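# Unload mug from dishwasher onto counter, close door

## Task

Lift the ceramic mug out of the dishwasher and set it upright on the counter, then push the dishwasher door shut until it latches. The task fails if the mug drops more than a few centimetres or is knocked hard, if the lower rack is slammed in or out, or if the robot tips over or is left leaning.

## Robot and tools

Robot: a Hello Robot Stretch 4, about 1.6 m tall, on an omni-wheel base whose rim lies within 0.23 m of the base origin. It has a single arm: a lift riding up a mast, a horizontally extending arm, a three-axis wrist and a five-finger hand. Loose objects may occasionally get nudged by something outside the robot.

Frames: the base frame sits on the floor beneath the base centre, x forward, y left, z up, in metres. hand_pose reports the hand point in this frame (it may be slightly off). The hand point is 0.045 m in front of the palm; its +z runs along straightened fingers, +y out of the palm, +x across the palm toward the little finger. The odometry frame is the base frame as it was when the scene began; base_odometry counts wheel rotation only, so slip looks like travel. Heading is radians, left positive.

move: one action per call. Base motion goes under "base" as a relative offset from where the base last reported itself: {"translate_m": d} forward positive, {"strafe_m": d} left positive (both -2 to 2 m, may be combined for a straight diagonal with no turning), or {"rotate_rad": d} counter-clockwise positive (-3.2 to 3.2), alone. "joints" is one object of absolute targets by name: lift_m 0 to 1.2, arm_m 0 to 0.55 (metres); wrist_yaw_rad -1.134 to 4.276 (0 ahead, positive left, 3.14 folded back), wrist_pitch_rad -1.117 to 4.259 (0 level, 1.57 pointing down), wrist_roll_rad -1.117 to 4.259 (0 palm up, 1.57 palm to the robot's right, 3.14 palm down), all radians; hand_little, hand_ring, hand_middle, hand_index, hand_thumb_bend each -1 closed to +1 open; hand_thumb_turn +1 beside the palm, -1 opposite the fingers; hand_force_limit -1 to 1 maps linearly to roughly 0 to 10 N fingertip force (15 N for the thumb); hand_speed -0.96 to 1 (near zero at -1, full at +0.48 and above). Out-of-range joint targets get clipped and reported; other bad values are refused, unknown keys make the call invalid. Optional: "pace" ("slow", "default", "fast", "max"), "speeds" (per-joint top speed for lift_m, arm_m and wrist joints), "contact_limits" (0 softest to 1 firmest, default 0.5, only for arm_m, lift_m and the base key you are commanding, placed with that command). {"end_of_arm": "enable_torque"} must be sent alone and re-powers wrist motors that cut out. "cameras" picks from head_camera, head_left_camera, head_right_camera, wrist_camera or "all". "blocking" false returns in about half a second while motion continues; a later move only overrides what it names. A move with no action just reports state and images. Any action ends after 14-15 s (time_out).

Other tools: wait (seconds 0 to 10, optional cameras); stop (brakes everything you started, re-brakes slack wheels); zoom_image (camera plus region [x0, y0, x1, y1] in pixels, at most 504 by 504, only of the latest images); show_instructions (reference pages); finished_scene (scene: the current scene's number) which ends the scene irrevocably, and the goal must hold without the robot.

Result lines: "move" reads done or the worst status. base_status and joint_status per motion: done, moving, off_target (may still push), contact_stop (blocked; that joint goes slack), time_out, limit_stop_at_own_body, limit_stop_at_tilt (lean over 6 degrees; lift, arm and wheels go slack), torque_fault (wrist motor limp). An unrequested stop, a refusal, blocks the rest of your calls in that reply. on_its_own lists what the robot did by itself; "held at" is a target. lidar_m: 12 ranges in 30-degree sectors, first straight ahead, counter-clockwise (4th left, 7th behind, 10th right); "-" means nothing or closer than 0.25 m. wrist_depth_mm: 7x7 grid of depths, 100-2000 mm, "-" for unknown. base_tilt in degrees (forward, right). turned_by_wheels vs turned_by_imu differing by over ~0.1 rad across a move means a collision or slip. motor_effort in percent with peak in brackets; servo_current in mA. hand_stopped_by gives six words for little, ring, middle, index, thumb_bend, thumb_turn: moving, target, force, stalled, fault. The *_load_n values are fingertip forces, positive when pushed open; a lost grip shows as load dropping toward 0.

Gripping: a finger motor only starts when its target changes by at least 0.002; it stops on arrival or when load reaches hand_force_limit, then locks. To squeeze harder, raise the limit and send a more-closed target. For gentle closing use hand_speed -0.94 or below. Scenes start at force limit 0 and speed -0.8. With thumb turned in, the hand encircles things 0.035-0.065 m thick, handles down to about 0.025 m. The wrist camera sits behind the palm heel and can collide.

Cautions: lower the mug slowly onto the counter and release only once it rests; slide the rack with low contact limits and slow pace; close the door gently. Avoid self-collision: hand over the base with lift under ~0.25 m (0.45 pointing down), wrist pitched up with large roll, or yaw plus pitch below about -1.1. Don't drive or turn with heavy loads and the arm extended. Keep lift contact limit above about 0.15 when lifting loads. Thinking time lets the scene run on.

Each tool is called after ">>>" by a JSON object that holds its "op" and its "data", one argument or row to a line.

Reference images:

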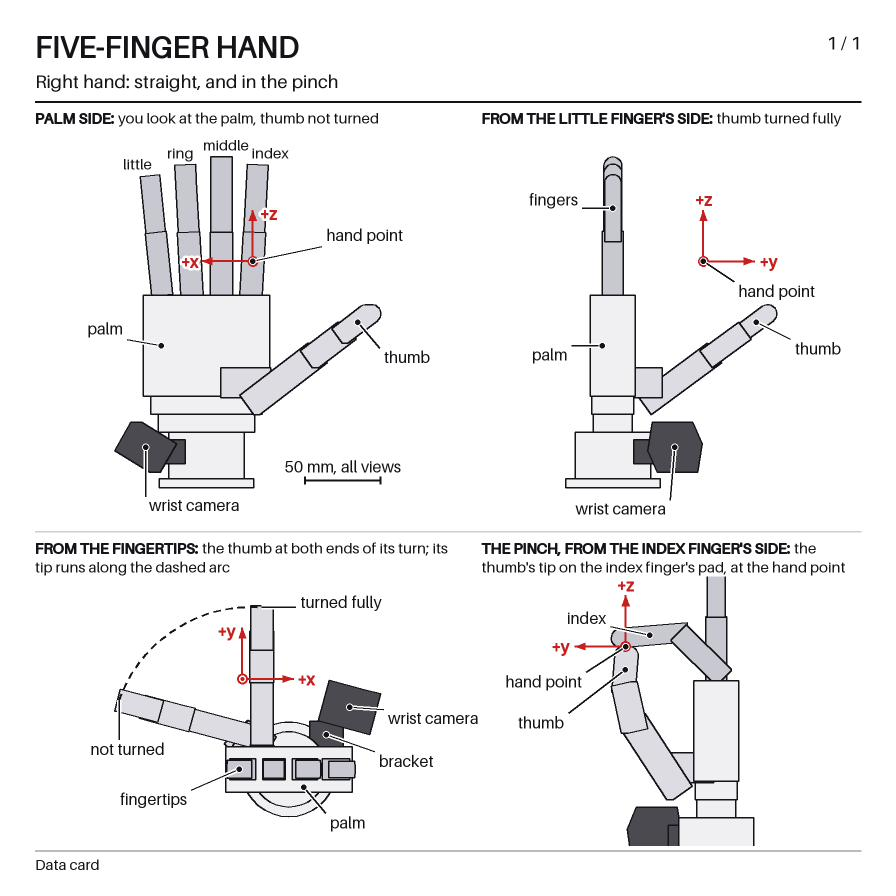

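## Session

>>> {"op": "move", "data": {
  "cameras": ["all"]
}}

>>> {"op": "zoom_image", "data": {
  "camera": "head_camera",
  "region": [0, 180, 420, 560]
}}

Scene clock: 0.00 s.
base_odometry: x=+0.000 y=+0.000 heading=+0.000
turned_by_wheels: +0.000
turned_by_imu: +0.000
base_tilt: forward=-0.7 right=+0.1
lidar_m: 1.61 1.62 1.88 1.03 1.00 1.17 1.41 1.39 1.63 2.72 2.92 1.96
base_status: not commanded
joint_positions: lift_m=+0.192 arm_m=+0.000 wrist_yaw_rad=+3.111 wrist_pitch_rad=+0.004 wrist_roll_rad=+0.000 hand_little=+1.000 hand_ring=+1.000 hand_middle=+1.000 hand_index=+1.000 hand_thumb_turn=+1.000 hand_thumb_bend=+1.000 hand_force_limit=+0.000 hand_speed=-0.800
joint_status: not commanded
measured_speeds: all 0
hand_stopped_by: target,target,target,target,target,target
little_load_n: 0.5
ring_load_n: 0.0
middle_load_n: 0.0
index_load_n: 0.0
thumb_bend_load_n: 0.0
thumb_turn_load_n: -0.5
motor_effort: lift_m=+18 arm_m=+5 wheel_0=-1 wheel_1=+1 wheel_2=-1
servo_current: wrist_yaw_rad=46 wrist_pitch_rad=39 wrist_roll_rad=39
hand_pose: x=-0.0472 y=+0.1249 z=+0.4298 quat_wxyz=(-0.491, -0.493, +0.509, +0.506) (m; base frame)
wrist_depth_mm: - 149 - - - - - / - 133 160 - - - - / 110 148 190 - - - - / 147 154 240 - - - - / - - - - - - - / 1098 1205 135 191 - - - / 831 - - - - - -
pictures: head_camera, head_left_camera, head_right_camera, wrist_camera
Images, in order (width x height): head_camera 420x560, head_left_camera 420x672, head_right_camera 420x672, wrist_camera 616x392.

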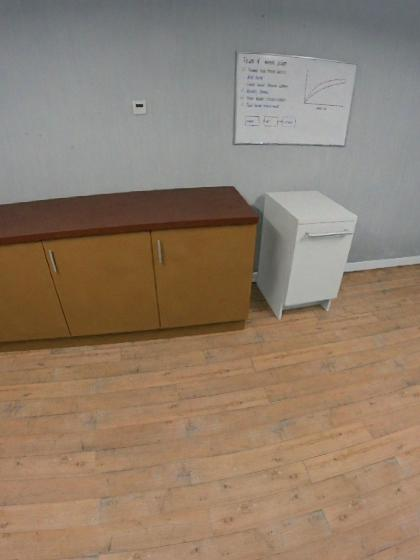

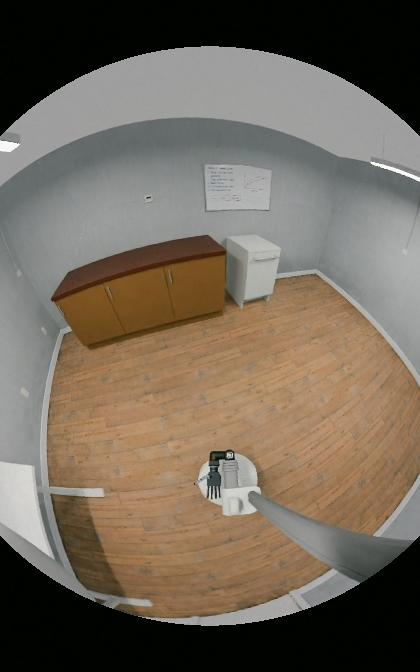

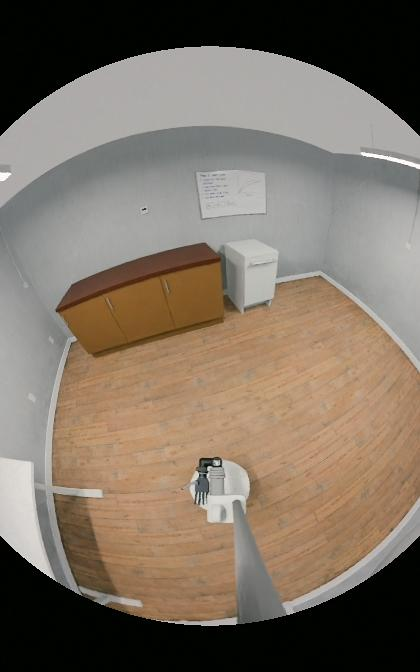

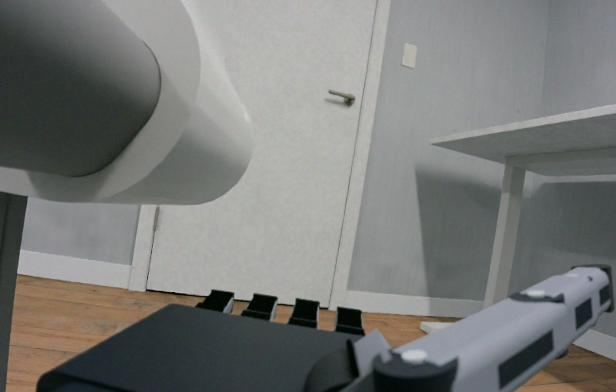

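Scaled by 1.200 from the camera's 420x560 image, which has a finer 1200x1600 frame.

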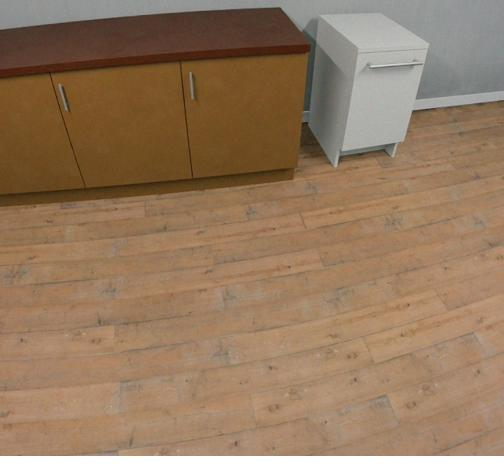

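>>> {"op": "move", "data": {
  "base": {"translate_m": 0.97, "strafe_m": -0.79},
  "joints": {"lift_m": 0.6},
  "pace": "fast"
}}

>>> {"op": "move", "data": {
  "base": {"rotate_rad": 0.4},
  "joints": {"wrist_yaw_rad": 0.0, "hand_thumb_turn": -1, "hand_speed": 0},
  "cameras": ["head_camera"]
}}

>>> {"op": "zoom_image", "data": {
  "camera": "head_camera",
  "region": [120, 200, 400, 440]
}}

Scene clock: 24.00 s.
move: done
base_odometry: x=+0.970 y=-0.790 heading=+0.000
turned_by_wheels: +0.000
turned_by_imu: -0.008
base_tilt: forward=-0.8 right=+0.1
lidar_m: 0.94 0.91 1.07 1.82 2.12 2.32 2.12 2.07 2.25 1.90 1.86 1.90
base_status: done
joint_positions: lift_m=+0.600 arm_m=+0.000 wrist_yaw_rad=+3.111 wrist_pitch_rad=+0.004 wrist_roll_rad=+0.000 hand_little=+1.000 hand_ring=+1.000 hand_middle=+1.000 hand_index=+1.000 hand_thumb_turn=+1.000 hand_thumb_bend=+1.000 hand_force_limit=+0.000 hand_speed=-0.800
joint_status: all done
measured_speeds: all 0
hand_stopped_by: target,target,target,target,target,target
little_load_n: -0.5
ring_load_n: 0.0
middle_load_n: 0.0
index_load_n: 0.0
thumb_bend_load_n: 0.0
thumb_turn_load_n: 0.0
motor_effort: lift_m=+23(30) arm_m=+5(5) wheel_0=-1(12) wheel_1=-3(13) wheel_2=+1(13)
servo_current: wrist_yaw_rad=46(59) wrist_pitch_rad=46(52) wrist_roll_rad=46(59)
hand_pose: x=-0.0472 y=+0.1249 z=+0.8371 quat_wxyz=(-0.491, -0.493, +0.509, +0.506) (m; base frame)
wrist_depth_mm: - 149 266 - - - - / - 133 162 - - - - / 110 148 191 - - - - / 147 176 - - - - - / - - - - - - - / - - 173 - - - - / 1661 - - - - - -
pictures: none

Scene clock: 26.33 s.
move: done
base_odometry: x=+0.970 y=-0.790 heading=+0.399
turned_by_wheels: +0.400
turned_by_imu: +0.400
base_tilt: forward=-0.7 right=+0.1
lidar_m: 0.92 1.00 1.47 2.15 2.20 2.16 2.11 2.28 1.90 1.87 2.01 0.97
base_status: done
joint_positions: lift_m=+0.600 arm_m=+0.000 wrist_yaw_rad=+0.002 wrist_pitch_rad=+0.004 wrist_roll_rad=+0.000 hand_little=+1.000 hand_ring=+1.000 hand_middle=+1.000 hand_index=+1.000 hand_thumb_turn=-1.000 hand_thumb_bend=+1.000 hand_force_limit=+0.000 hand_speed=+0.000
joint_status: all done
measured_speeds: all 0
hand_stopped_by: target,target,target,target,target,target
little_load_n: 0.0
ring_load_n: 0.0
middle_load_n: 0.0
index_load_n: 0.0
thumb_bend_load_n: 0.0
thumb_turn_load_n: 0.0
motor_effort: lift_m=+23(24) arm_m=+5(5) wheel_0=-2(7) wheel_1=-3(12) wheel_2=+0(9)
servo_current: wrist_yaw_rad=52(124) wrist_pitch_rad=39(52) wrist_roll_rad=46(52)
hand_pose: x=+0.3928 y=-0.1177 z=+0.8371 quat_wxyz=(+0.498, +0.501, +0.502, +0.499) (m; base frame)
wrist_depth_mm: - - - - - - - / - - - - 120 - - / 798 798 - - - - - / 798 854 1182 - - - - / 798 891 1255 - - - - / 788 831 138 - - - - / 788 - - - - - -
pictures: head_camera
Images, in order (width x height): head_camera 420x560.

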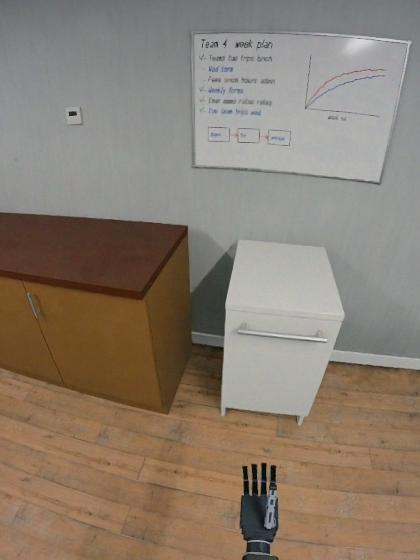

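Scaled by 1.800 from the camera's 420x560 image, which has a finer 1200x1600 frame.

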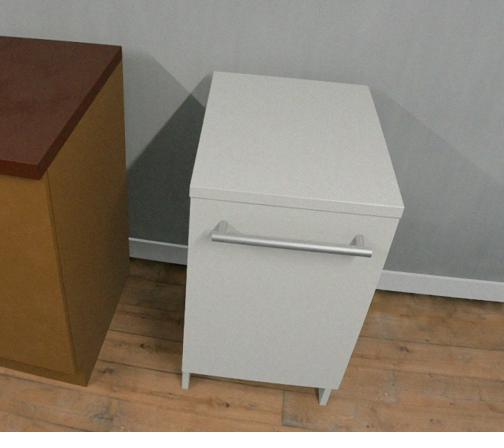

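>>> {"op": "move", "data": {
  "base": {"rotate_rad": -0.069},
  "joints": {"wrist_roll_rad": 3.14, "lift_m": 0.69, "arm_m": 0.3, "hand_index": 0, "hand_middle": 0, "hand_ring": 0, "hand_little": 0}
}}

>>> {"op": "move", "data": {
  "base": {"translate_m": 0.122, "strafe_m": -0.019},
  "cameras": ["head_camera", "wrist_camera"]
}}

>>> {"op": "zoom_image", "data": {
  "camera": "head_camera",
  "region": [160, 260, 400, 460]
}}

Scene clock: 50.00 s.
move: done
base_odometry: x=+0.970 y=-0.790 heading=+0.331
turned_by_wheels: -0.069
turned_by_imu: -0.071
base_tilt: forward=-0.6 right=+0.1
lidar_m: 0.93 1.01 1.36 2.12 2.16 2.20 2.11 2.23 1.93 1.86 1.99 0.97
base_status: done
joint_positions: lift_m=+0.690 arm_m=+0.300 wrist_yaw_rad=+0.001 wrist_pitch_rad=+0.004 wrist_roll_rad=+3.137 hand_little=+0.000 hand_ring=+0.000 hand_middle=+0.000 hand_index=+0.000 hand_thumb_turn=-1.000 hand_thumb_bend=+1.000 hand_force_limit=+0.000 hand_speed=+0.000
joint_status: all done
measured_speeds: all 0
hand_stopped_by: target,target,target,target,target,target
little_load_n: 0.0
ring_load_n: 0.0
middle_load_n: 0.5
index_load_n: 0.0
thumb_bend_load_n: 0.0
thumb_turn_load_n: 0.0
motor_effort: lift_m=+24(27) arm_m=+9(11) wheel_0=+0(4) wheel_1=+3(8) wheel_2=+1(7)
servo_current: wrist_yaw_rad=59(59) wrist_pitch_rad=39(52) wrist_roll_rad=39(124)
hand_pose: x=+0.6917 y=-0.0566 z=+0.8066 quat_wxyz=(-0.498, +0.502, -0.500, +0.500) (m; base frame)
wrist_depth_mm: - - 517 517 508 504 866 / - 517 512 504 122 500 831 / - 512 508 504 - 496 809 / - 508 504 449 - 878 778 / - - 175 173 - 904 741 / - - 139 158 - - 691 / - - - - - - -
pictures: none

Scene clock: 51.70 s.
move: done
base_odometry: x=+1.091 y=-0.769 heading=+0.331
turned_by_wheels: +0.000
turned_by_imu: -0.001
base_tilt: forward=-0.7 right=+0.2
lidar_m: 0.82 0.90 1.20 2.19 2.19 2.33 2.24 2.36 1.92 1.84 1.94 0.87
base_status: done
joint_positions: lift_m=+0.690 arm_m=+0.300 wrist_yaw_rad=+0.001 wrist_pitch_rad=+0.004 wrist_roll_rad=+3.137 hand_little=+0.000 hand_ring=+0.000 hand_middle=+0.000 hand_index=+0.000 hand_thumb_turn=-1.000 hand_thumb_bend=+1.000 hand_force_limit=+0.000 hand_speed=+0.000
joint_status: not commanded
measured_speeds: all 0
hand_stopped_by: target,target,target,target,target,target
little_load_n: 0.0
ring_load_n: -0.5
middle_load_n: 0.0
index_load_n: 0.0
thumb_bend_load_n: 0.0
thumb_turn_load_n: 0.0
motor_effort: lift_m=+24(24) arm_m=+9(9) wheel_0=+0(8) wheel_1=+1(14) wheel_2=-1(10)
servo_current: wrist_yaw_rad=46(59) wrist_pitch_rad=39(46) wrist_roll_rad=39(52)
hand_pose: x=+0.6917 y=-0.0566 z=+0.8066 quat_wxyz=(-0.498, +0.502, -0.500, +0.500) (m; base frame)
wrist_depth_mm: - 394 389 384 379 375 778 / - 389 387 382 122 373 778 / - 387 377 330 - 370 750 / - 382 379 179 - 364 759 / - - 175 173 - 362 723 / - - 139 158 - - 707 / - - - - - - -
pictures: head_camera, wrist_camera
Images, in order (width x height): head_camera 420x560, wrist_camera 616x392.

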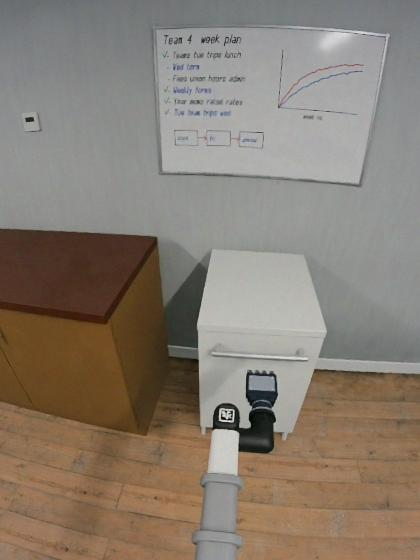

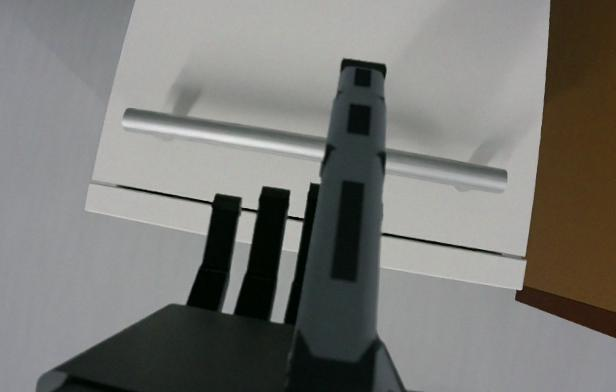

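Scaled by 2.100 from the camera's 420x560 image, which has a finer 1200x1600 frame.

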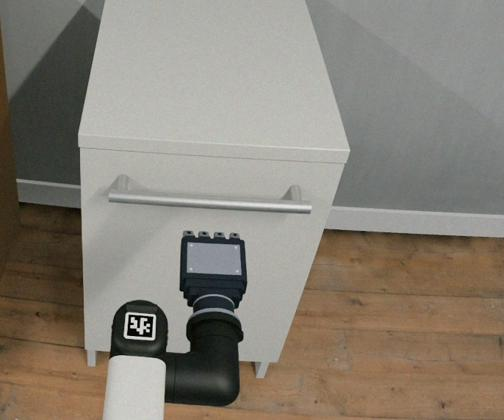

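>>> {"op": "move", "data": {
  "joints": {"arm_m": 0.484, "wrist_yaw_rad": -0.01},
  "speeds": {"arm_m": 0.15}
}}

>>> {"op": "move", "data": {
  "joints": {"lift_m": 0.612},
  "speeds": {"lift_m": 0.08},
  "contact_limits": {"lift_m": 0.2},
  "cameras": ["head_camera", "wrist_camera"]
}}

>>> {"op": "zoom_image", "data": {
  "camera": "head_camera",
  "region": [180, 280, 340, 420]
}}

Scene clock: 64.87 s.
move: done
base_odometry: x=+1.091 y=-0.769 heading=+0.331
turned_by_wheels: +0.000
turned_by_imu: -0.002
base_tilt: forward=-0.6 right=+0.0
lidar_m: 0.83 0.90 1.21 2.18 2.18 2.32 2.23 2.34 1.92 1.86 1.98 0.83
base_status: not commanded
joint_positions: lift_m=+0.690 arm_m=+0.483 wrist_yaw_rad=-0.008 wrist_pitch_rad=+0.004 wrist_roll_rad=+3.138 hand_little=+0.000 hand_ring=+0.000 hand_middle=-0.001 hand_index=+0.000 hand_thumb_turn=-1.000 hand_thumb_bend=+1.000 hand_force_limit=+0.000 hand_speed=+0.000
joint_status: all done
measured_speeds: all 0
hand_stopped_by: target,target,target,target,target,target
little_load_n: 0.0
ring_load_n: 0.0
middle_load_n: -5.5
index_load_n: -2.0
thumb_bend_load_n: 0.0
thumb_turn_load_n: -0.5
motor_effort: lift_m=+23(24) arm_m=+12(12) wheel_0=+1(1) wheel_1=+1(2) wheel_2=-1(1)
servo_current: wrist_yaw_rad=39(65) wrist_pitch_rad=46(52) wrist_roll_rad=46(52)
hand_pose: x=+0.8749 y=-0.0586 z=+0.8066 quat_wxyz=(-0.496, +0.500, -0.502, +0.502) (m; base frame)
wrist_depth_mm: 147 145 143 195 193 190 - / 203 200 196 144 126 135 - / 201 198 195 192 188 186 - / 199 196 193 190 - 184 183 / - 194 189 174 - 182 180 / - - 139 157 - 181 - / - - - - - - -
pictures: none

Scene clock: 66.40 s.
move: done
base_odometry: x=+1.091 y=-0.769 heading=+0.331
turned_by_wheels: +0.000
turned_by_imu: -0.001
base_tilt: forward=-0.7 right=+0.1
lidar_m: 0.81 0.91 1.19 2.17 2.20 2.34 2.23 2.34 1.92 1.85 1.94 0.84
base_status: not commanded
joint_positions: lift_m=+0.612 arm_m=+0.483 wrist_yaw_rad=-0.009 wrist_pitch_rad=+0.004 wrist_roll_rad=+3.139 hand_little=+0.000 hand_ring=+0.000 hand_middle=+0.000 hand_index=+0.000 hand_thumb_turn=-1.000 hand_thumb_bend=+1.000 hand_force_limit=+0.000 hand_speed=+0.000
joint_status: all done
measured_speeds: all 0
hand_stopped_by: target,target,target,target,target,target
little_load_n: 0.0
ring_load_n: 0.0
middle_load_n: -1.5
index_load_n: -0.5
thumb_bend_load_n: 0.0
thumb_turn_load_n: 0.0
motor_effort: lift_m=+14(21) arm_m=+10(12) wheel_0=+1(2) wheel_1=+1(2) wheel_2=-2(2)
servo_current: wrist_yaw_rad=52(59) wrist_pitch_rad=46(46) wrist_roll_rad=39(59)
contact_limits: lift_m 0.2
hand_pose: x=+0.8750 y=-0.0588 z=+0.7295 quat_wxyz=(-0.496, +0.499, -0.503, +0.502) (m; base frame)
wrist_depth_mm: 209 206 202 196 193 190 - / 208 203 198 195 189 188 185 / 204 200 196 193 187 186 - / 153 197 193 190 - 184 181 / 198 143 137 135 - 181 180 / 198 193 155 156 - 129 - / 195 - - - - 178 -
pictures: head_camera, wrist_camera
Images, in order (width x height): head_camera 420x560, wrist_camera 616x392.

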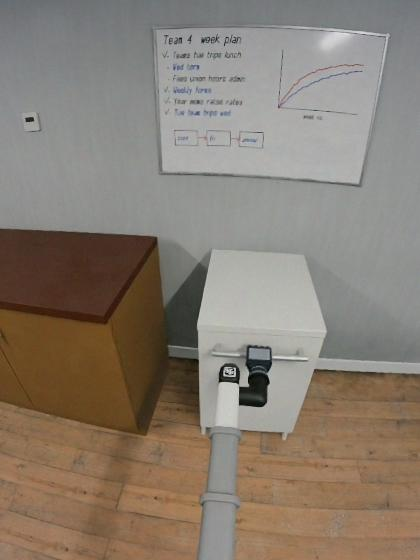

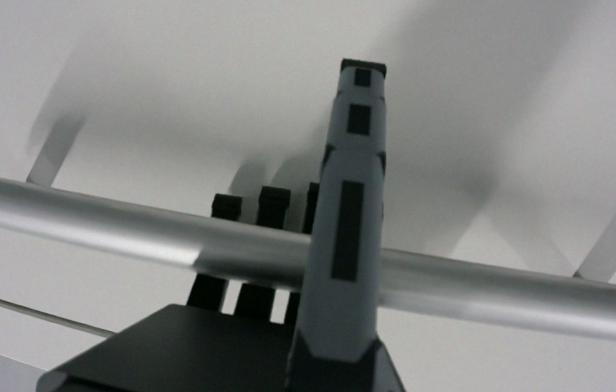

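Scaled by 3.150 from the camera's 420x560 image, which has a finer 1200x1600 frame.

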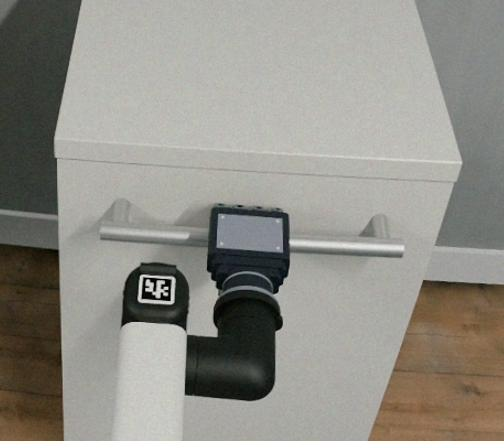

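>>> {"op": "move", "data": {
  "joints": {"arm_m": 0.425},
  "speeds": {"arm_m": 0.04},
  "contact_limits": {"arm_m": 0.9},
  "cameras": ["head_camera"]
}}

>>> {"op": "zoom_image", "data": {
  "camera": "head_camera",
  "region": [180, 280, 340, 420]
}}

Scene clock: 75.53 s.
move: done
base_odometry: x=+1.091 y=-0.769 heading=+0.331
turned_by_wheels: +0.000
turned_by_imu: +0.006
base_tilt: forward=-0.7 right=+0.1
lidar_m: 0.78 0.92 1.22 2.16 2.20 2.30 2.23 2.34 1.91 1.86 1.95 0.82
base_status: not commanded
joint_positions: lift_m=+0.612 arm_m=+0.425 wrist_yaw_rad=-0.009 wrist_pitch_rad=+0.004 wrist_roll_rad=+3.139 hand_little=+0.000 hand_ring=+0.000 hand_middle=+0.000 hand_index=+0.000 hand_thumb_turn=-1.000 hand_thumb_bend=+1.000 hand_force_limit=+0.000 hand_speed=+0.000
joint_status: all done
measured_speeds: all 0
hand_stopped_by: target,target,target,target,target,target
little_load_n: 0.0
ring_load_n: 0.0
middle_load_n: 0.0
index_load_n: 0.0
thumb_bend_load_n: 0.0
thumb_turn_load_n: 0.0
motor_effort: lift_m=+19(19) arm_m=-7(27) wheel_0=-1(9) wheel_1=+0(3) wheel_2=-2(31)
servo_current: wrist_yaw_rad=46(124) wrist_pitch_rad=39(52) wrist_roll_rad=46(52)
contact_limits: arm_m 0.9; lift_m 0.2
hand_pose: x=+0.8168 y=-0.0588 z=+0.7290 quat_wxyz=(-0.496, +0.499, -0.503, +0.502) (m; base frame)
wrist_depth_mm: 227 224 222 220 218 216 - / 220 219 217 215 210 211 210 / 215 213 211 209 205 206 205 / 154 153 182 204 - 201 200 / 205 202 153 147 - 146 196 / 202 200 155 160 - 190 - / - - - - - 187 -
pictures: head_camera
Images, in order (width x height): head_camera 420x560.

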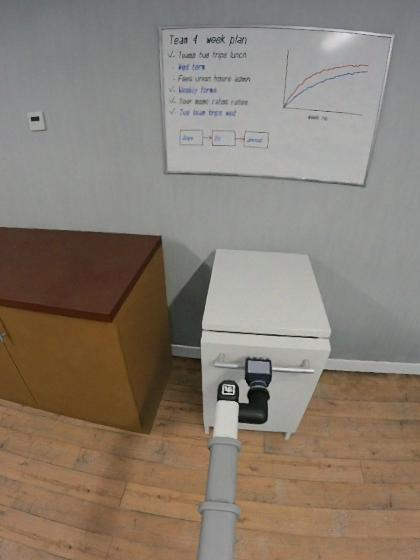

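Scaled by 3.150 from the camera's 420x560 image, which has a finer 1200x1600 frame.

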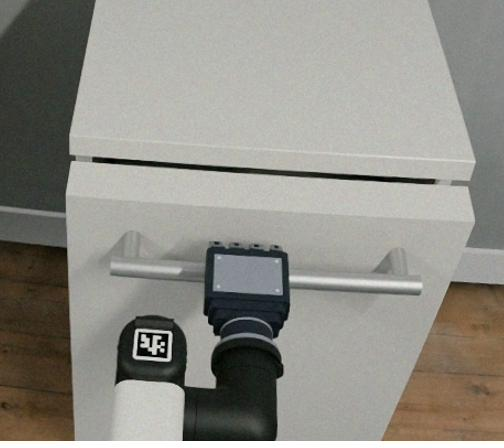

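>>> {"op": "move", "data": {
  "joints": {"arm_m": 0.3236, "lift_m": 0.548, "wrist_pitch_rad": -0.15},
  "speeds": {"arm_m": 0.06, "lift_m": 0.038, "wrist_pitch_rad": 0.09},
  "contact_limits": {"arm_m": 0.6, "lift_m": 0.5}
}}

>>> {"op": "move", "data": {
  "joints": {"arm_m": 0.222, "lift_m": 0.4645, "wrist_pitch_rad": -0.28},
  "speeds": {"arm_m": 0.06, "lift_m": 0.049, "wrist_pitch_rad": 0.08},
  "contact_limits": {"arm_m": 0.6, "lift_m": 0.5},
  "cameras": ["head_camera"]
}}

Scene clock: 101.33 s.
move: done
base_odometry: x=+1.092 y=-0.769 heading=+0.331
turned_by_wheels: +0.000
turned_by_imu: -0.002
base_tilt: forward=-0.7 right=+0.1
lidar_m: 0.70 0.91 1.21 2.17 2.22 2.32 2.23 2.34 1.92 1.86 1.97 0.71
base_status: not commanded
joint_positions: lift_m=+0.548 arm_m=+0.324 wrist_yaw_rad=-0.009 wrist_pitch_rad=-0.144 wrist_roll_rad=+3.139 hand_little=+0.000 hand_ring=+0.000 hand_middle=+0.000 hand_index=+0.000 hand_thumb_turn=-1.000 hand_thumb_bend=+1.000 hand_force_limit=+0.000 hand_speed=+0.000
joint_status: all done
measured_speeds: all 0
hand_stopped_by: target,target,target,target,target,target
little_load_n: 1.5
ring_load_n: 1.5
middle_load_n: 0.0
index_load_n: 1.0
thumb_bend_load_n: 0.0
thumb_turn_load_n: 0.0
motor_effort: lift_m=+14(19) arm_m=-11(13) wheel_0=-1(2) wheel_1=+0(1) wheel_2=+1(2)
servo_current: wrist_yaw_rad=46(59) wrist_pitch_rad=46(72) wrist_roll_rad=33(52)
contact_limits: arm_m 0.6; lift_m 0.5
hand_pose: x=+0.7224 y=-0.0589 z=+0.6988 quat_wxyz=(-0.531, +0.461, -0.464, +0.538) (m; base frame)
wrist_depth_mm: 233 230 229 227 224 224 - / 227 224 222 220 216 218 217 / 220 218 217 215 107 212 211 / 159 158 211 208 - 207 205 / 208 206 156 153 - 155 200 / 204 203 154 160 - 195 - / - - - - - 193 -
pictures: none

Scene clock: 103.50 s.
move: done
base_odometry: x=+1.092 y=-0.769 heading=+0.331
turned_by_wheels: +0.000
turned_by_imu: -0.001
base_tilt: forward=-0.7 right=+0.1
lidar_m: 0.59 0.92 1.23 2.18 2.16 2.30 2.20 2.34 1.93 1.87 1.97 0.61
base_status: not commanded
joint_positions: lift_m=+0.465 arm_m=+0.223 wrist_yaw_rad=-0.009 wrist_pitch_rad=-0.278 wrist_roll_rad=+3.139 hand_little=+0.000 hand_ring=+0.000 hand_middle=+0.000 hand_index=+0.000 hand_thumb_turn=-1.000 hand_thumb_bend=+1.000 hand_force_limit=+0.000 hand_speed=+0.000
joint_status: all done
measured_speeds: all 0
hand_stopped_by: target,target,target,target,target,target
little_load_n: 1.0
ring_load_n: 1.5
middle_load_n: 0.0
index_load_n: 1.5
thumb_bend_load_n: 0.0
thumb_turn_load_n: 0.0
motor_effort: lift_m=+13(17) arm_m=-10(12) wheel_0=-1(2) wheel_1=+0(1) wheel_2=+1(1)
servo_current: wrist_yaw_rad=52(59) wrist_pitch_rad=33(72) wrist_roll_rad=52(52)
contact_limits: arm_m 0.6; lift_m 0.5
hand_pose: x=+0.6225 y=-0.0589 z=+0.6461 quat_wxyz=(-0.561, +0.424, -0.427, +0.568) (m; base frame)
wrist_depth_mm: 240 238 236 236 235 233 - / 231 230 228 227 126 225 225 / 223 220 220 218 105 217 218 / 158 158 213 179 - 208 208 / 207 204 158 153 - 153 203 / 201 199 154 160 - 193 - / - - - - - 190 -
pictures: head_camera
Images, in order (width x height): head_camera 420x560.

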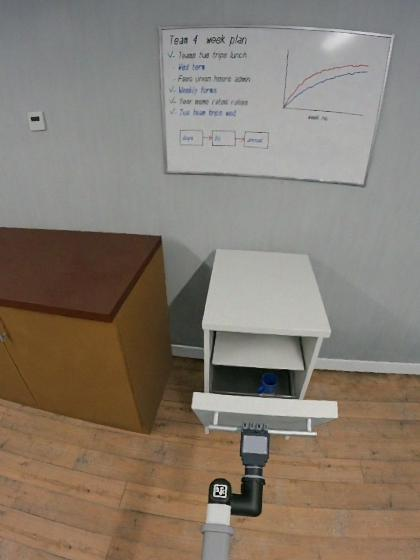

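Going well. Continue.

>>> {"op": "move", "data": {
  "joints": {"arm_m": 0.149, "lift_m": 0.3765, "wrist_pitch_rad": -0.4},
  "speeds": {"arm_m": 0.05, "lift_m": 0.06, "wrist_pitch_rad": 0.08},
  "contact_limits": {"arm_m": 0.6, "lift_m": 0.5}
}}

>>> {"op": "move", "data": {
  "joints": {"arm_m": 0.105, "lift_m": 0.31, "wrist_pitch_rad": -0.47},
  "speeds": {"arm_m": 0.04, "lift_m": 0.06, "wrist_pitch_rad": 0.07},
  "contact_limits": {"arm_m": 0.6, "lift_m": 0.5},
  "cameras": ["head_camera"]
}}

>>> {"op": "zoom_image", "data": {
  "camera": "head_camera",
  "region": [160, 300, 360, 500]
}}

Scene clock: 109.73 s.
move: done
base_odometry: x=+1.092 y=-0.769 heading=+0.331
turned_by_wheels: +0.000
turned_by_imu: -0.002
base_tilt: forward=-0.7 right=+0.2
lidar_m: 0.52 0.92 1.24 2.19 2.17 2.29 2.22 2.34 1.94 1.86 1.95 0.54
base_status: not commanded
joint_positions: lift_m=+0.377 arm_m=+0.150 wrist_yaw_rad=-0.009 wrist_pitch_rad=-0.398 wrist_roll_rad=+3.139 hand_little=+0.000 hand_ring=+0.000 hand_middle=+0.000 hand_index=+0.000 hand_thumb_turn=-1.000 hand_thumb_bend=+1.000 hand_force_limit=+0.000 hand_speed=+0.000
joint_status: all done
measured_speeds: all 0
hand_stopped_by: target,target,target,target,target,target
little_load_n: 1.0
ring_load_n: 1.5
middle_load_n: 0.0
index_load_n: 1.5
thumb_bend_load_n: 0.0
thumb_turn_load_n: 0.0
motor_effort: lift_m=+12(14) arm_m=-10(13) wheel_0=-2(2) wheel_1=+0(1) wheel_2=+1(1)
servo_current: wrist_yaw_rad=46(59) wrist_pitch_rad=46(65) wrist_roll_rad=33(52)
contact_limits: arm_m 0.6; lift_m 0.5
hand_pose: x=+0.5474 y=-0.0588 z=+0.5856 quat_wxyz=(-0.586, +0.390, -0.393, +0.592) (m; base frame)
wrist_depth_mm: 245 244 243 241 242 240 - / 236 234 232 232 126 231 230 / 224 223 222 221 107 220 220 / 158 159 213 211 - 211 211 / 206 204 157 153 - 153 203 / 199 198 155 160 - 193 - / - - - - - 189 -
pictures: none

Scene clock: 111.33 s.
move: done
base_odometry: x=+1.092 y=-0.769 heading=+0.331
turned_by_wheels: +0.000
turned_by_imu: -0.001
base_tilt: forward=-0.7 right=+0.1
lidar_m: 0.45 0.91 1.23 2.18 2.21 2.29 2.21 2.35 1.93 1.87 1.96 0.50
base_status: not commanded
joint_positions: lift_m=+0.311 arm_m=+0.106 wrist_yaw_rad=-0.009 wrist_pitch_rad=-0.468 wrist_roll_rad=+3.139 hand_little=+0.000 hand_ring=+0.000 hand_middle=+0.000 hand_index=+0.000 hand_thumb_turn=-1.000 hand_thumb_bend=+1.000 hand_force_limit=+0.000 hand_speed=+0.000
joint_status: all done
measured_speeds: all 0
hand_stopped_by: target,target,target,target,target,target
little_load_n: 0.5
ring_load_n: 1.5
middle_load_n: 0.0
index_load_n: 1.0
thumb_bend_load_n: 0.0
thumb_turn_load_n: 0.0
motor_effort: lift_m=+12(14) arm_m=-10(12) wheel_0=-2(2) wheel_1=+0(1) wheel_2=+1(1)
servo_current: wrist_yaw_rad=52(59) wrist_pitch_rad=39(59) wrist_roll_rad=26(52)
contact_limits: arm_m 0.6; lift_m 0.5
hand_pose: x=+0.5007 y=-0.0588 z=+0.5349 quat_wxyz=(-0.599, +0.369, -0.372, +0.606) (m; base frame)
wrist_depth_mm: 250 250 248 250 250 250 - / 240 238 237 236 125 236 237 / 227 226 226 224 107 224 224 / 159 158 215 179 - 213 213 / 205 204 157 152 - 153 204 / 197 196 155 160 - 191 - / - - - - - 187 -
pictures: head_camera
Images, in order (width x height): head_camera 420x560.

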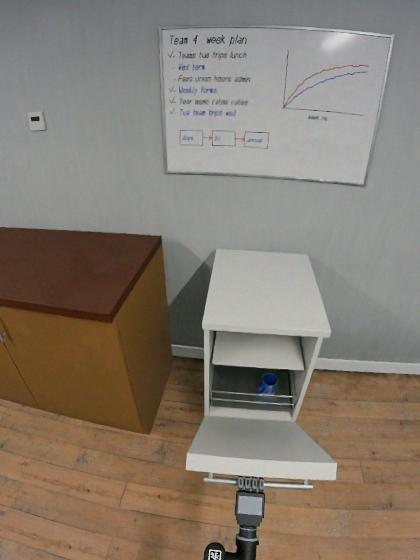

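Scaled by 2.520 from the camera's 420x560 image, which has a finer 1200x1600 frame.

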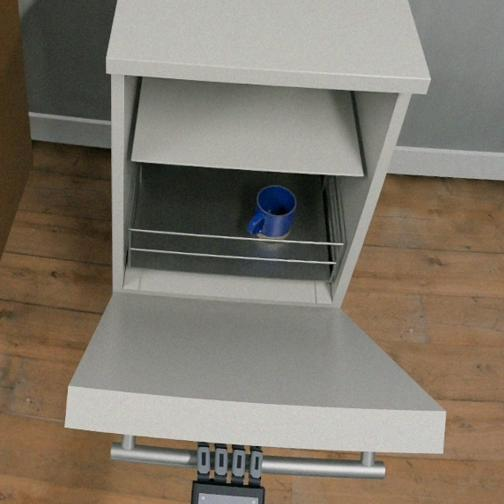

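>>> {"op": "move", "data": {
  "joints": {"arm_m": 0.06, "lift_m": 0.372},
  "speeds": {"arm_m": 0.06, "lift_m": 0.08}
}}

>>> {"op": "move", "data": {
  "joints": {"arm_m": 0.02, "lift_m": 0.68, "wrist_pitch_rad": 0}
}}

>>> {"op": "move", "data": {
  "base": {"translate_m": -0.35},
  "joints": {"hand_index": 1, "hand_middle": 1, "hand_ring": 1, "hand_little": 1, "hand_thumb_turn": 1, "wrist_pitch_rad": 0.4, "lift_m": 0.64},
  "cameras": ["head_camera"]
}}

>>> {"op": "zoom_image", "data": {
  "camera": "head_camera",
  "region": [160, 260, 360, 500]
}}

Scene clock: 130.37 s.
move: done
base_odometry: x=+1.092 y=-0.769 heading=+0.331
turned_by_wheels: +0.000
turned_by_imu: -0.002
base_tilt: forward=-0.7 right=+0.2
lidar_m: 0.44 0.89 1.22 2.14 2.19 2.31 2.23 2.36 1.94 1.86 1.97 0.50
base_status: not commanded
joint_positions: lift_m=+0.372 arm_m=+0.060 wrist_yaw_rad=-0.009 wrist_pitch_rad=-0.467 wrist_roll_rad=+3.139 hand_little=+0.000 hand_ring=+0.000 hand_middle=+0.000 hand_index=+0.000 hand_thumb_turn=-1.000 hand_thumb_bend=+1.000 hand_force_limit=+0.000 hand_speed=+0.000
joint_status: all done
measured_speeds: all 0
hand_stopped_by: target,target,target,target,target,target
little_load_n: 0.0
ring_load_n: 0.0
middle_load_n: 0.0
index_load_n: 0.0
thumb_bend_load_n: -0.5
thumb_turn_load_n: 0.0
motor_effort: lift_m=+24(27) arm_m=-9(11) wheel_0=-1(2) wheel_1=+0(1) wheel_2=+0(1)
servo_current: wrist_yaw_rad=46(59) wrist_pitch_rad=46(46) wrist_roll_rad=46(52)
hand_pose: x=+0.4557 y=-0.0588 z=+0.5957 quat_wxyz=(-0.599, +0.370, -0.372, +0.606) (m; base frame)
wrist_depth_mm: 173 175 242 242 242 241 - / 220 182 172 166 161 228 231 / 216 216 216 214 107 209 - / 213 209 204 202 - 203 201 / - - 175 173 - 195 - / - - 139 157 - - - / - - - - - - -
pictures: none

Scene clock: 132.67 s.
move: done
base_odometry: x=+1.092 y=-0.769 heading=+0.331
turned_by_wheels: +0.000
turned_by_imu: -0.001
base_tilt: forward=-0.6 right=+0.1
lidar_m: 0.46 0.92 1.21 2.17 2.18 2.31 2.23 2.33 1.93 1.86 1.97 0.48
base_status: not commanded
joint_positions: lift_m=+0.680 arm_m=+0.020 wrist_yaw_rad=-0.009 wrist_pitch_rad=+0.002 wrist_roll_rad=+3.139 hand_little=+0.000 hand_ring=+0.000 hand_middle=+0.000 hand_index=+0.000 hand_thumb_turn=-1.000 hand_thumb_bend=+1.000 hand_force_limit=+0.000 hand_speed=+0.000
joint_status: all done
measured_speeds: all 0
hand_stopped_by: target,target,target,target,target,target
little_load_n: 0.0
ring_load_n: 0.0
middle_load_n: 0.0
index_load_n: 0.0
thumb_bend_load_n: 0.0
thumb_turn_load_n: 0.0
motor_effort: lift_m=+24(28) arm_m=-9(10) wheel_0=-1(2) wheel_1=+0(1) wheel_2=+0(1)
servo_current: wrist_yaw_rad=59(59) wrist_pitch_rad=46(65) wrist_roll_rad=33(52)
hand_pose: x=+0.4122 y=-0.0588 z=+0.7971 quat_wxyz=(-0.496, +0.499, -0.502, +0.502) (m; base frame)
wrist_depth_mm: - - - 1160 854 262 - / - - 778 - 120 1042 878 / - - - - - 1060 866 / - - 179 - - 1025 820 / - - 174 173 - 1008 778 / - - 139 158 - - 723 / - - - - - - -
pictures: none

Scene clock: 135.33 s.
move: done
base_odometry: x=+0.760 y=-0.882 heading=+0.330
turned_by_wheels: +0.000
turned_by_imu: +0.000
base_tilt: forward=-0.6 right=+0.2
lidar_m: 0.79 1.25 1.75 2.08 2.21 1.97 1.88 1.97 1.90 1.85 1.95 0.84
base_status: done
joint_positions: lift_m=+0.640 arm_m=+0.020 wrist_yaw_rad=-0.009 wrist_pitch_rad=+0.402 wrist_roll_rad=+3.139 hand_little=+1.000 hand_ring=+1.000 hand_middle=+1.000 hand_index=+1.000 hand_thumb_turn=+1.000 hand_thumb_bend=+1.000 hand_force_limit=+0.000 hand_speed=+0.000
joint_status: all done
measured_speeds: all 0
hand_stopped_by: target,target,target,target,target,target
little_load_n: 0.0
ring_load_n: -0.5
middle_load_n: 0.0
index_load_n: 0.0
thumb_bend_load_n: 0.0
thumb_turn_load_n: -0.5
motor_effort: lift_m=+14(23) arm_m=-9(9) wheel_0=-1(6) wheel_1=-2(10) wheel_2=-1(12)
servo_current: wrist_yaw_rad=52(59) wrist_pitch_rad=39(72) wrist_roll_rad=33(59)
hand_pose: x=+0.3711 y=-0.0584 z=+0.6765 quat_wxyz=(-0.388, +0.588, -0.592, +0.392) (m; base frame)
wrist_depth_mm: 1060 1008 960 917 866 820 798 / 1255 1205 1138 1078 1025 960 904 / 1661 1537 1430 1308 1229 1160 1078 / - - 1708 - 1464 1255 1182 / - - 647 661 627 1160 1042 / - 119 173 216 615 1205 - / - - - - - - -
pictures: head_camera
Images, in order (width x height): head_camera 420x560.

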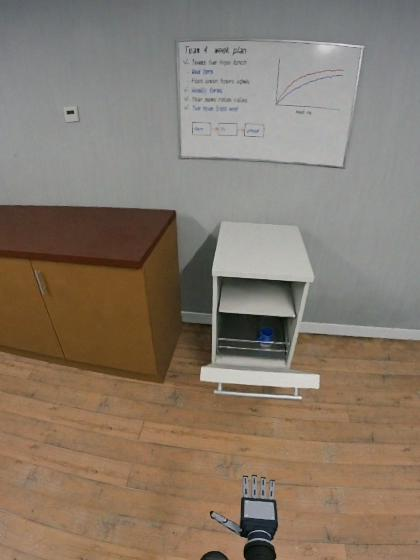

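Scaled by 2.100 from the camera's 420x560 image, which has a finer 1200x1600 frame.

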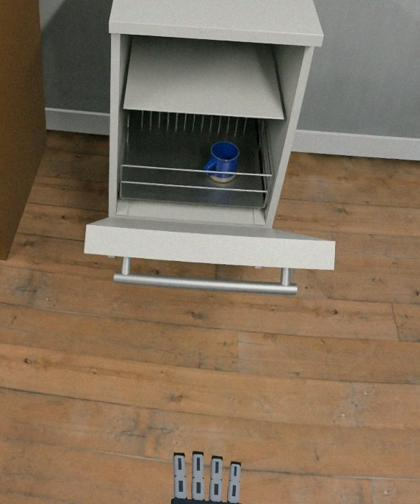

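>>> {"op": "move", "data": {
  "joints": {"arm_m": 0.445, "lift_m": 0.64, "wrist_yaw_rad": 0.0}
}}

>>> {"op": "move", "data": {
  "joints": {"arm_m": 0.434, "lift_m": 0.568},
  "speeds": {"arm_m": 0.02, "lift_m": 0.1}
}}

>>> {"op": "move", "data": {
  "joints": {"arm_m": 0.3526, "lift_m": 0.468},
  "speeds": {"arm_m": 0.065, "lift_m": 0.08},
  "cameras": ["head_camera"]
}}

Scene clock: 144.53 s.
move: done
base_odometry: x=+0.760 y=-0.882 heading=+0.330
turned_by_wheels: +0.000
turned_by_imu: -0.002
base_tilt: forward=-0.7 right=+0.2
lidar_m: 0.81 1.24 1.73 2.10 2.20 1.93 1.88 1.94 1.90 1.85 1.95 0.82
base_status: not commanded
joint_positions: lift_m=+0.640 arm_m=+0.445 wrist_yaw_rad=-0.002 wrist_pitch_rad=+0.402 wrist_roll_rad=+3.139 hand_little=+1.000 hand_ring=+1.000 hand_middle=+1.000 hand_index=+1.000 hand_thumb_turn=+1.000 hand_thumb_bend=+1.000 hand_force_limit=+0.000 hand_speed=+0.000
joint_status: all done
measured_speeds: all 0
hand_stopped_by: target,target,target,target,target,target
little_load_n: 0.0
ring_load_n: 0.0
middle_load_n: 0.0
index_load_n: 0.0
thumb_bend_load_n: 0.0
thumb_turn_load_n: 0.0
motor_effort: lift_m=+14(17) arm_m=+9(11) wheel_0=-1(1) wheel_1=-3(3) wheel_2=-1(1)
servo_current: wrist_yaw_rad=52(65) wrist_pitch_rad=39(46) wrist_roll_rad=46(52)
hand_pose: x=+0.7955 y=-0.0571 z=+0.6765 quat_wxyz=(-0.389, +0.590, -0.590, +0.391) (m; base frame)
wrist_depth_mm: 1060 257 254 878 866 820 788 / 338 307 375 370 249 244 842 / 233 230 226 238 273 265 788 / - 237 234 228 222 218 216 / - - 778 - 231 229 224 / - 119 136 175 668 991 - / - - - - - - -
pictures: none

Scene clock: 145.87 s.
move: done
base_odometry: x=+0.760 y=-0.882 heading=+0.330
turned_by_wheels: +0.000
turned_by_imu: -0.001
base_tilt: forward=-0.6 right=+0.2
lidar_m: 0.80 1.23 1.74 2.10 2.18 1.94 1.88 1.95 1.93 1.86 1.95 0.83
base_status: not commanded
joint_positions: lift_m=+0.569 arm_m=+0.434 wrist_yaw_rad=-0.002 wrist_pitch_rad=+0.397 wrist_roll_rad=+3.139 hand_little=+1.000 hand_ring=+1.000 hand_middle=+1.000 hand_index=+1.000 hand_thumb_turn=+1.000 hand_thumb_bend=+1.000 hand_force_limit=+0.000 hand_speed=+0.000
joint_status: all done
measured_speeds: all 0
hand_stopped_by: target,target,target,target,target,target
little_load_n: 0.0
ring_load_n: 0.0
middle_load_n: 0.0
index_load_n: 0.0
thumb_bend_load_n: 0.0
thumb_turn_load_n: 0.0
motor_effort: lift_m=+13(16) arm_m=-8(12) wheel_0=+0(1) wheel_1=-2(3) wheel_2=-1(1)
servo_current: wrist_yaw_rad=46(59) wrist_pitch_rad=39(59) wrist_roll_rad=46(52)
hand_pose: x=+0.7861 y=-0.0571 z=+0.6055 quat_wxyz=(-0.391, +0.589, -0.589, +0.392) (m; base frame)
wrist_depth_mm: 976 931 891 854 809 759 741 / 231 226 221 917 904 891 820 / 242 286 300 307 301 215 216 / 200 197 205 218 242 235 286 / 208 204 199 193 189 185 200 / - 119 138 200 198 193 - / - - - - - - -
pictures: none

Scene clock: 147.67 s.
move: done
base_odometry: x=+0.760 y=-0.882 heading=+0.330
turned_by_wheels: +0.000
turned_by_imu: -0.001
base_tilt: forward=-0.6 right=+0.2
lidar_m: 0.73 1.24 1.71 2.08 2.19 1.94 1.86 1.96 1.92 1.85 1.98 0.76
base_status: not commanded
joint_positions: lift_m=+0.469 arm_m=+0.353 wrist_yaw_rad=-0.001 wrist_pitch_rad=+0.397 wrist_roll_rad=+3.139 hand_little=+1.000 hand_ring=+1.000 hand_middle=+1.000 hand_index=+1.000 hand_thumb_turn=+1.000 hand_thumb_bend=+1.000 hand_force_limit=+0.000 hand_speed=+0.000
joint_status: all done
measured_speeds: all 0
hand_stopped_by: target,target,target,target,target,target
little_load_n: 0.0
ring_load_n: 0.0
middle_load_n: 0.0
index_load_n: 0.5
thumb_bend_load_n: 0.0
thumb_turn_load_n: -0.5
motor_effort: lift_m=+12(14) arm_m=-9(12) wheel_0=-1(1) wheel_1=-3(3) wheel_2=-1(1)
servo_current: wrist_yaw_rad=46(52) wrist_pitch_rad=39(52) wrist_roll_rad=39(52)
hand_pose: x=+0.7049 y=-0.0570 z=+0.5057 quat_wxyz=(-0.391, +0.589, -0.588, +0.393) (m; base frame)
wrist_depth_mm: 842 798 768 732 691 647 634 / 931 245 866 854 809 759 723 / 259 387 370 236 233 231 831 / 202 200 213 246 325 300 768 / 206 203 198 195 191 189 213 / - - 139 198 195 192 - / - - - - - - -
pictures: head_camera
Images, in order (width x height): head_camera 420x560.

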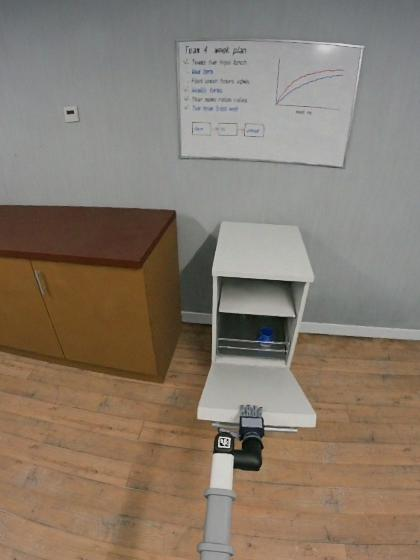

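>>> {"op": "move", "data": {
  "joints": {"arm_m": 0.292, "lift_m": 0.354},
  "speeds": {"arm_m": 0.05, "lift_m": 0.095}
}}

>>> {"op": "move", "data": {
  "joints": {"arm_m": 0.256, "lift_m": 0.2305},
  "speeds": {"arm_m": 0.028, "lift_m": 0.095}
}}

>>> {"op": "move", "data": {
  "joints": {"arm_m": 0.244, "lift_m": 0.125},
  "speeds": {"arm_m": 0.01, "lift_m": 0.07},
  "contact_limits": {"lift_m": 0.3},
  "cameras": ["head_camera"]
}}

>>> {"op": "zoom_image", "data": {
  "camera": "head_camera",
  "region": [160, 260, 360, 500]
}}

Scene clock: 154.10 s.
move: done
base_odometry: x=+0.760 y=-0.882 heading=+0.330
turned_by_wheels: +0.000
turned_by_imu: -0.002
base_tilt: forward=-0.6 right=+0.0
lidar_m: 0.67 1.24 1.74 2.11 2.19 1.92 1.88 1.92 1.93 1.86 1.95 0.69
base_status: not commanded
joint_positions: lift_m=+0.355 arm_m=+0.292 wrist_yaw_rad=-0.001 wrist_pitch_rad=+0.397 wrist_roll_rad=+3.139 hand_little=+1.000 hand_ring=+1.000 hand_middle=+1.000 hand_index=+1.000 hand_thumb_turn=+1.000 hand_thumb_bend=+1.000 hand_force_limit=+0.000 hand_speed=+0.000
joint_status: all done
measured_speeds: all 0
hand_stopped_by: target,target,target,target,target,target
little_load_n: 0.0
ring_load_n: 0.0
middle_load_n: 0.0
index_load_n: 0.5
thumb_bend_load_n: 0.0
thumb_turn_load_n: -0.5
motor_effort: lift_m=+12(14) arm_m=-8(11) wheel_0=-1(1) wheel_1=-2(3) wheel_2=-1(1)
servo_current: wrist_yaw_rad=46(52) wrist_pitch_rad=46(46) wrist_roll_rad=26(59)
hand_pose: x=+0.6442 y=-0.0570 z=+0.3917 quat_wxyz=(-0.391, +0.589, -0.588, +0.392) (m; base frame)
wrist_depth_mm: 668 634 609 585 554 517 508 / 778 750 723 683 647 603 574 / 976 976 256 253 707 699 707 / 205 203 201 199 991 249 842 / 204 201 199 196 195 193 820 / - - 139 195 193 192 - / - - - - - - -
pictures: none

Scene clock: 156.00 s.
move: done
base_odometry: x=+0.760 y=-0.882 heading=+0.330
turned_by_wheels: +0.000
turned_by_imu: -0.001
base_tilt: forward=-0.6 right=+0.1
lidar_m: 0.65 1.23 1.74 2.08 2.18 1.95 1.89 1.96 1.89 1.84 1.96 0.66
base_status: not commanded
joint_positions: lift_m=+0.231 arm_m=+0.256 wrist_yaw_rad=-0.001 wrist_pitch_rad=+0.397 wrist_roll_rad=+3.139 hand_little=+1.000 hand_ring=+1.000 hand_middle=+1.000 hand_index=+1.000 hand_thumb_turn=+1.000 hand_thumb_bend=+1.000 hand_force_limit=+0.000 hand_speed=+0.000
joint_status: all done
measured_speeds: all 0
hand_stopped_by: target,target,target,target,target,target
little_load_n: 0.0
ring_load_n: 0.0
middle_load_n: 0.5
index_load_n: 0.0
thumb_bend_load_n: 0.0
thumb_turn_load_n: 0.0
motor_effort: lift_m=+12(16) arm_m=-8(12) wheel_0=+0(1) wheel_1=-3(3) wheel_2=+0(1)
servo_current: wrist_yaw_rad=52(59) wrist_pitch_rad=39(46) wrist_roll_rad=39(52)
hand_pose: x=+0.6082 y=-0.0570 z=+0.2682 quat_wxyz=(-0.391, +0.589, -0.588, +0.392) (m; base frame)
wrist_depth_mm: 492 462 442 421 399 379 366 / 603 564 530 504 473 442 424 / 699 276 273 564 559 544 512 / 208 208 207 271 264 262 640 / 202 200 199 199 198 198 199 / - - 139 193 193 192 - / - - - - - - -
pictures: none

Scene clock: 158.03 s.
move: done
base_odometry: x=+0.760 y=-0.882 heading=+0.331
turned_by_wheels: +0.000
turned_by_imu: -0.001
base_tilt: forward=-0.7 right=+0.1
lidar_m: 0.62 1.24 1.71 2.10 2.20 1.94 1.88 1.94 1.91 1.84 1.95 0.67
base_status: not commanded
joint_positions: lift_m=+0.126 arm_m=+0.244 wrist_yaw_rad=-0.001 wrist_pitch_rad=+0.393 wrist_roll_rad=+3.139 hand_little=+1.000 hand_ring=+1.000 hand_middle=+1.000 hand_index=+1.000 hand_thumb_turn=+1.000 hand_thumb_bend=+1.000 hand_force_limit=+0.000 hand_speed=+0.000
joint_status: all done
measured_speeds: all 0
hand_stopped_by: target,target,target,target,target,target
little_load_n: 0.0
ring_load_n: 0.0
middle_load_n: 1.5
index_load_n: 0.0
thumb_bend_load_n: 0.0
thumb_turn_load_n: 0.0
motor_effort: lift_m=+8(14) arm_m=-6(12) wheel_0=+0(1) wheel_1=-2(3) wheel_2=+0(0)
servo_current: wrist_yaw_rad=39(52) wrist_pitch_rad=46(52) wrist_roll_rad=39(59)
contact_limits: lift_m 0.3
hand_pose: x=+0.5967 y=-0.0570 z=+0.1637 quat_wxyz=(-0.392, +0.588, -0.588, +0.394) (m; base frame)
wrist_depth_mm: 347 329 314 298 283 266 - / 421 399 373 355 332 314 296 / 508 287 430 421 415 382 364 / 211 211 212 213 271 271 462 / 229 204 200 200 201 201 204 / - 306 173 193 194 193 - / - - - - - - -
pictures: head_camera
Images, in order (width x height): head_camera 420x560.

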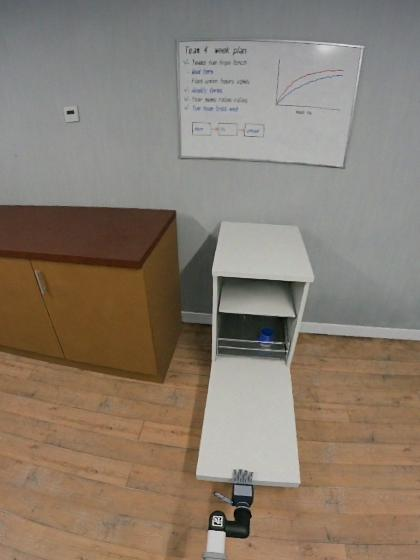

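Scaled by 2.100 from the camera's 420x560 image, which has a finer 1200x1600 frame.

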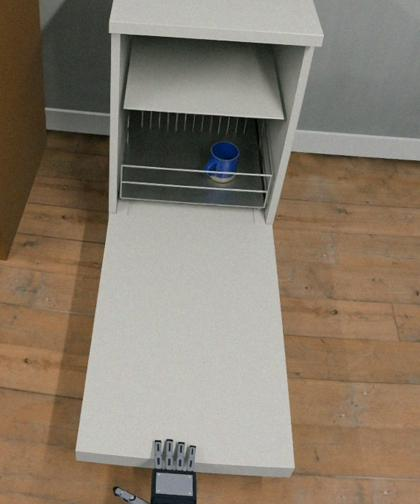

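>>> {"op": "move", "data": {
  "joints": {"lift_m": 0.35, "arm_m": 0.1, "wrist_pitch_rad": 0.0}
}}

>>> {"op": "move", "data": {
  "base": {"translate_m": 0.395},
  "joints": {"arm_m": 0.3, "hand_index": 0.4, "hand_middle": 0.4, "hand_ring": 0.4, "hand_little": 0.4},
  "cameras": ["head_camera", "wrist_camera"]
}}

>>> {"op": "zoom_image", "data": {
  "camera": "head_camera",
  "region": [170, 300, 370, 480]
}}

Scene clock: 173.10 s.
move: done
base_odometry: x=+0.760 y=-0.882 heading=+0.331
turned_by_wheels: +0.000
turned_by_imu: -0.002
base_tilt: forward=-0.7 right=+0.1
lidar_m: 0.59 1.24 1.74 2.11 2.21 1.95 1.89 1.95 1.89 1.84 1.95 0.67
base_status: not commanded
joint_positions: lift_m=+0.350 arm_m=+0.100 wrist_yaw_rad=-0.001 wrist_pitch_rad=+0.009 wrist_roll_rad=+3.139 hand_little=+1.000 hand_ring=+1.000 hand_middle=+1.000 hand_index=+1.000 hand_thumb_turn=+1.000 hand_thumb_bend=+1.000 hand_force_limit=+0.000 hand_speed=+0.000
joint_status: all done
measured_speeds: all 0
hand_stopped_by: target,target,target,target,target,target
little_load_n: 0.0
ring_load_n: 0.0
middle_load_n: 0.0
index_load_n: 0.0
thumb_bend_load_n: 0.0
thumb_turn_load_n: -0.5
motor_effort: lift_m=+24(27) arm_m=-8(11) wheel_0=+0(0) wheel_1=-2(3) wheel_2=+0(1)
servo_current: wrist_yaw_rad=46(59) wrist_pitch_rad=46(182) wrist_roll_rad=26(52)
hand_pose: x=+0.4922 y=-0.0571 z=+0.4657 quat_wxyz=(-0.497, +0.502, -0.502, +0.499) (m; base frame)
wrist_depth_mm: 1255 1138 627 559 517 473 768 / - 1464 1366 668 634 1008 931 / - - - 1118 1118 1182 891 / - - - - - 1138 854 / - - - - - 1118 842 / - - 136 175 - 1182 - / - - - - - - -
pictures: none

Scene clock: 175.90 s.
move: done
base_odometry: x=+1.134 y=-0.754 heading=+0.331
turned_by_wheels: +0.000
turned_by_imu: -0.002
base_tilt: forward=-0.6 right=+0.2
lidar_m: 0.26 0.26 1.15 2.23 2.22 2.35 2.27 2.38 1.93 1.87 0.36 0.25
base_status: done
joint_positions: lift_m=+0.350 arm_m=+0.300 wrist_yaw_rad=-0.001 wrist_pitch_rad=+0.009 wrist_roll_rad=+3.139 hand_little=+0.400 hand_ring=+0.400 hand_middle=+0.400 hand_index=+0.400 hand_thumb_turn=+1.000 hand_thumb_bend=+1.000 hand_force_limit=+0.000 hand_speed=+0.000
joint_status: all done
measured_speeds: all 0
hand_stopped_by: target,target,target,target,target,target
little_load_n: 0.0
ring_load_n: 0.0
middle_load_n: 0.0
index_load_n: 0.0
thumb_bend_load_n: 0.0
thumb_turn_load_n: -0.5
motor_effort: lift_m=+24(24) arm_m=+9(12) wheel_0=+2(6) wheel_1=+1(10) wheel_2=+0(11)
servo_current: wrist_yaw_rad=39(59) wrist_pitch_rad=52(59) wrist_roll_rad=39(59)
hand_pose: x=+0.6913 y=-0.0571 z=+0.4657 quat_wxyz=(-0.497, +0.502, -0.502, +0.499) (m; base frame)
wrist_depth_mm: - 424 488 469 452 424 759 / - - 597 621 580 418 778 / - - - 809 788 402 759 / - - - - - 397 768 / - 433 193 193 - 413 732 / - - 138 162 397 418 - / - - - - - - -
pictures: head_camera, wrist_camera
Images, in order (width x height): head_camera 420x560, wrist_camera 616x392.

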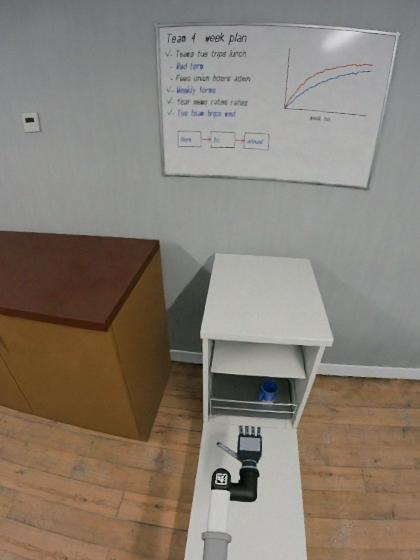

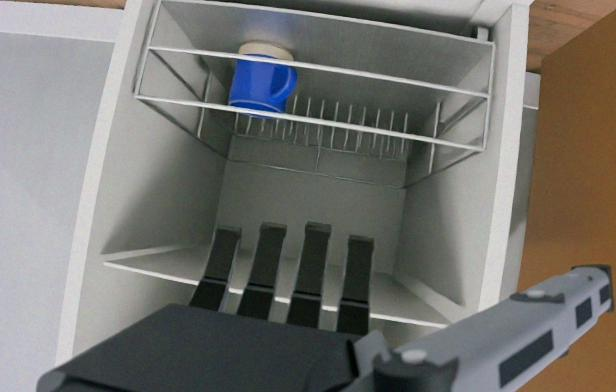

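Scaled by 2.520 from the camera's 420x560 image, which has a finer 1200x1600 frame.

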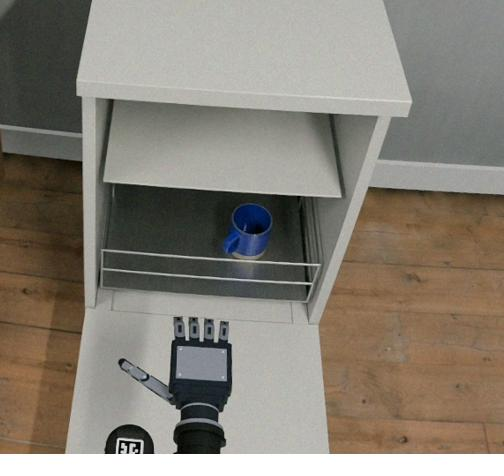

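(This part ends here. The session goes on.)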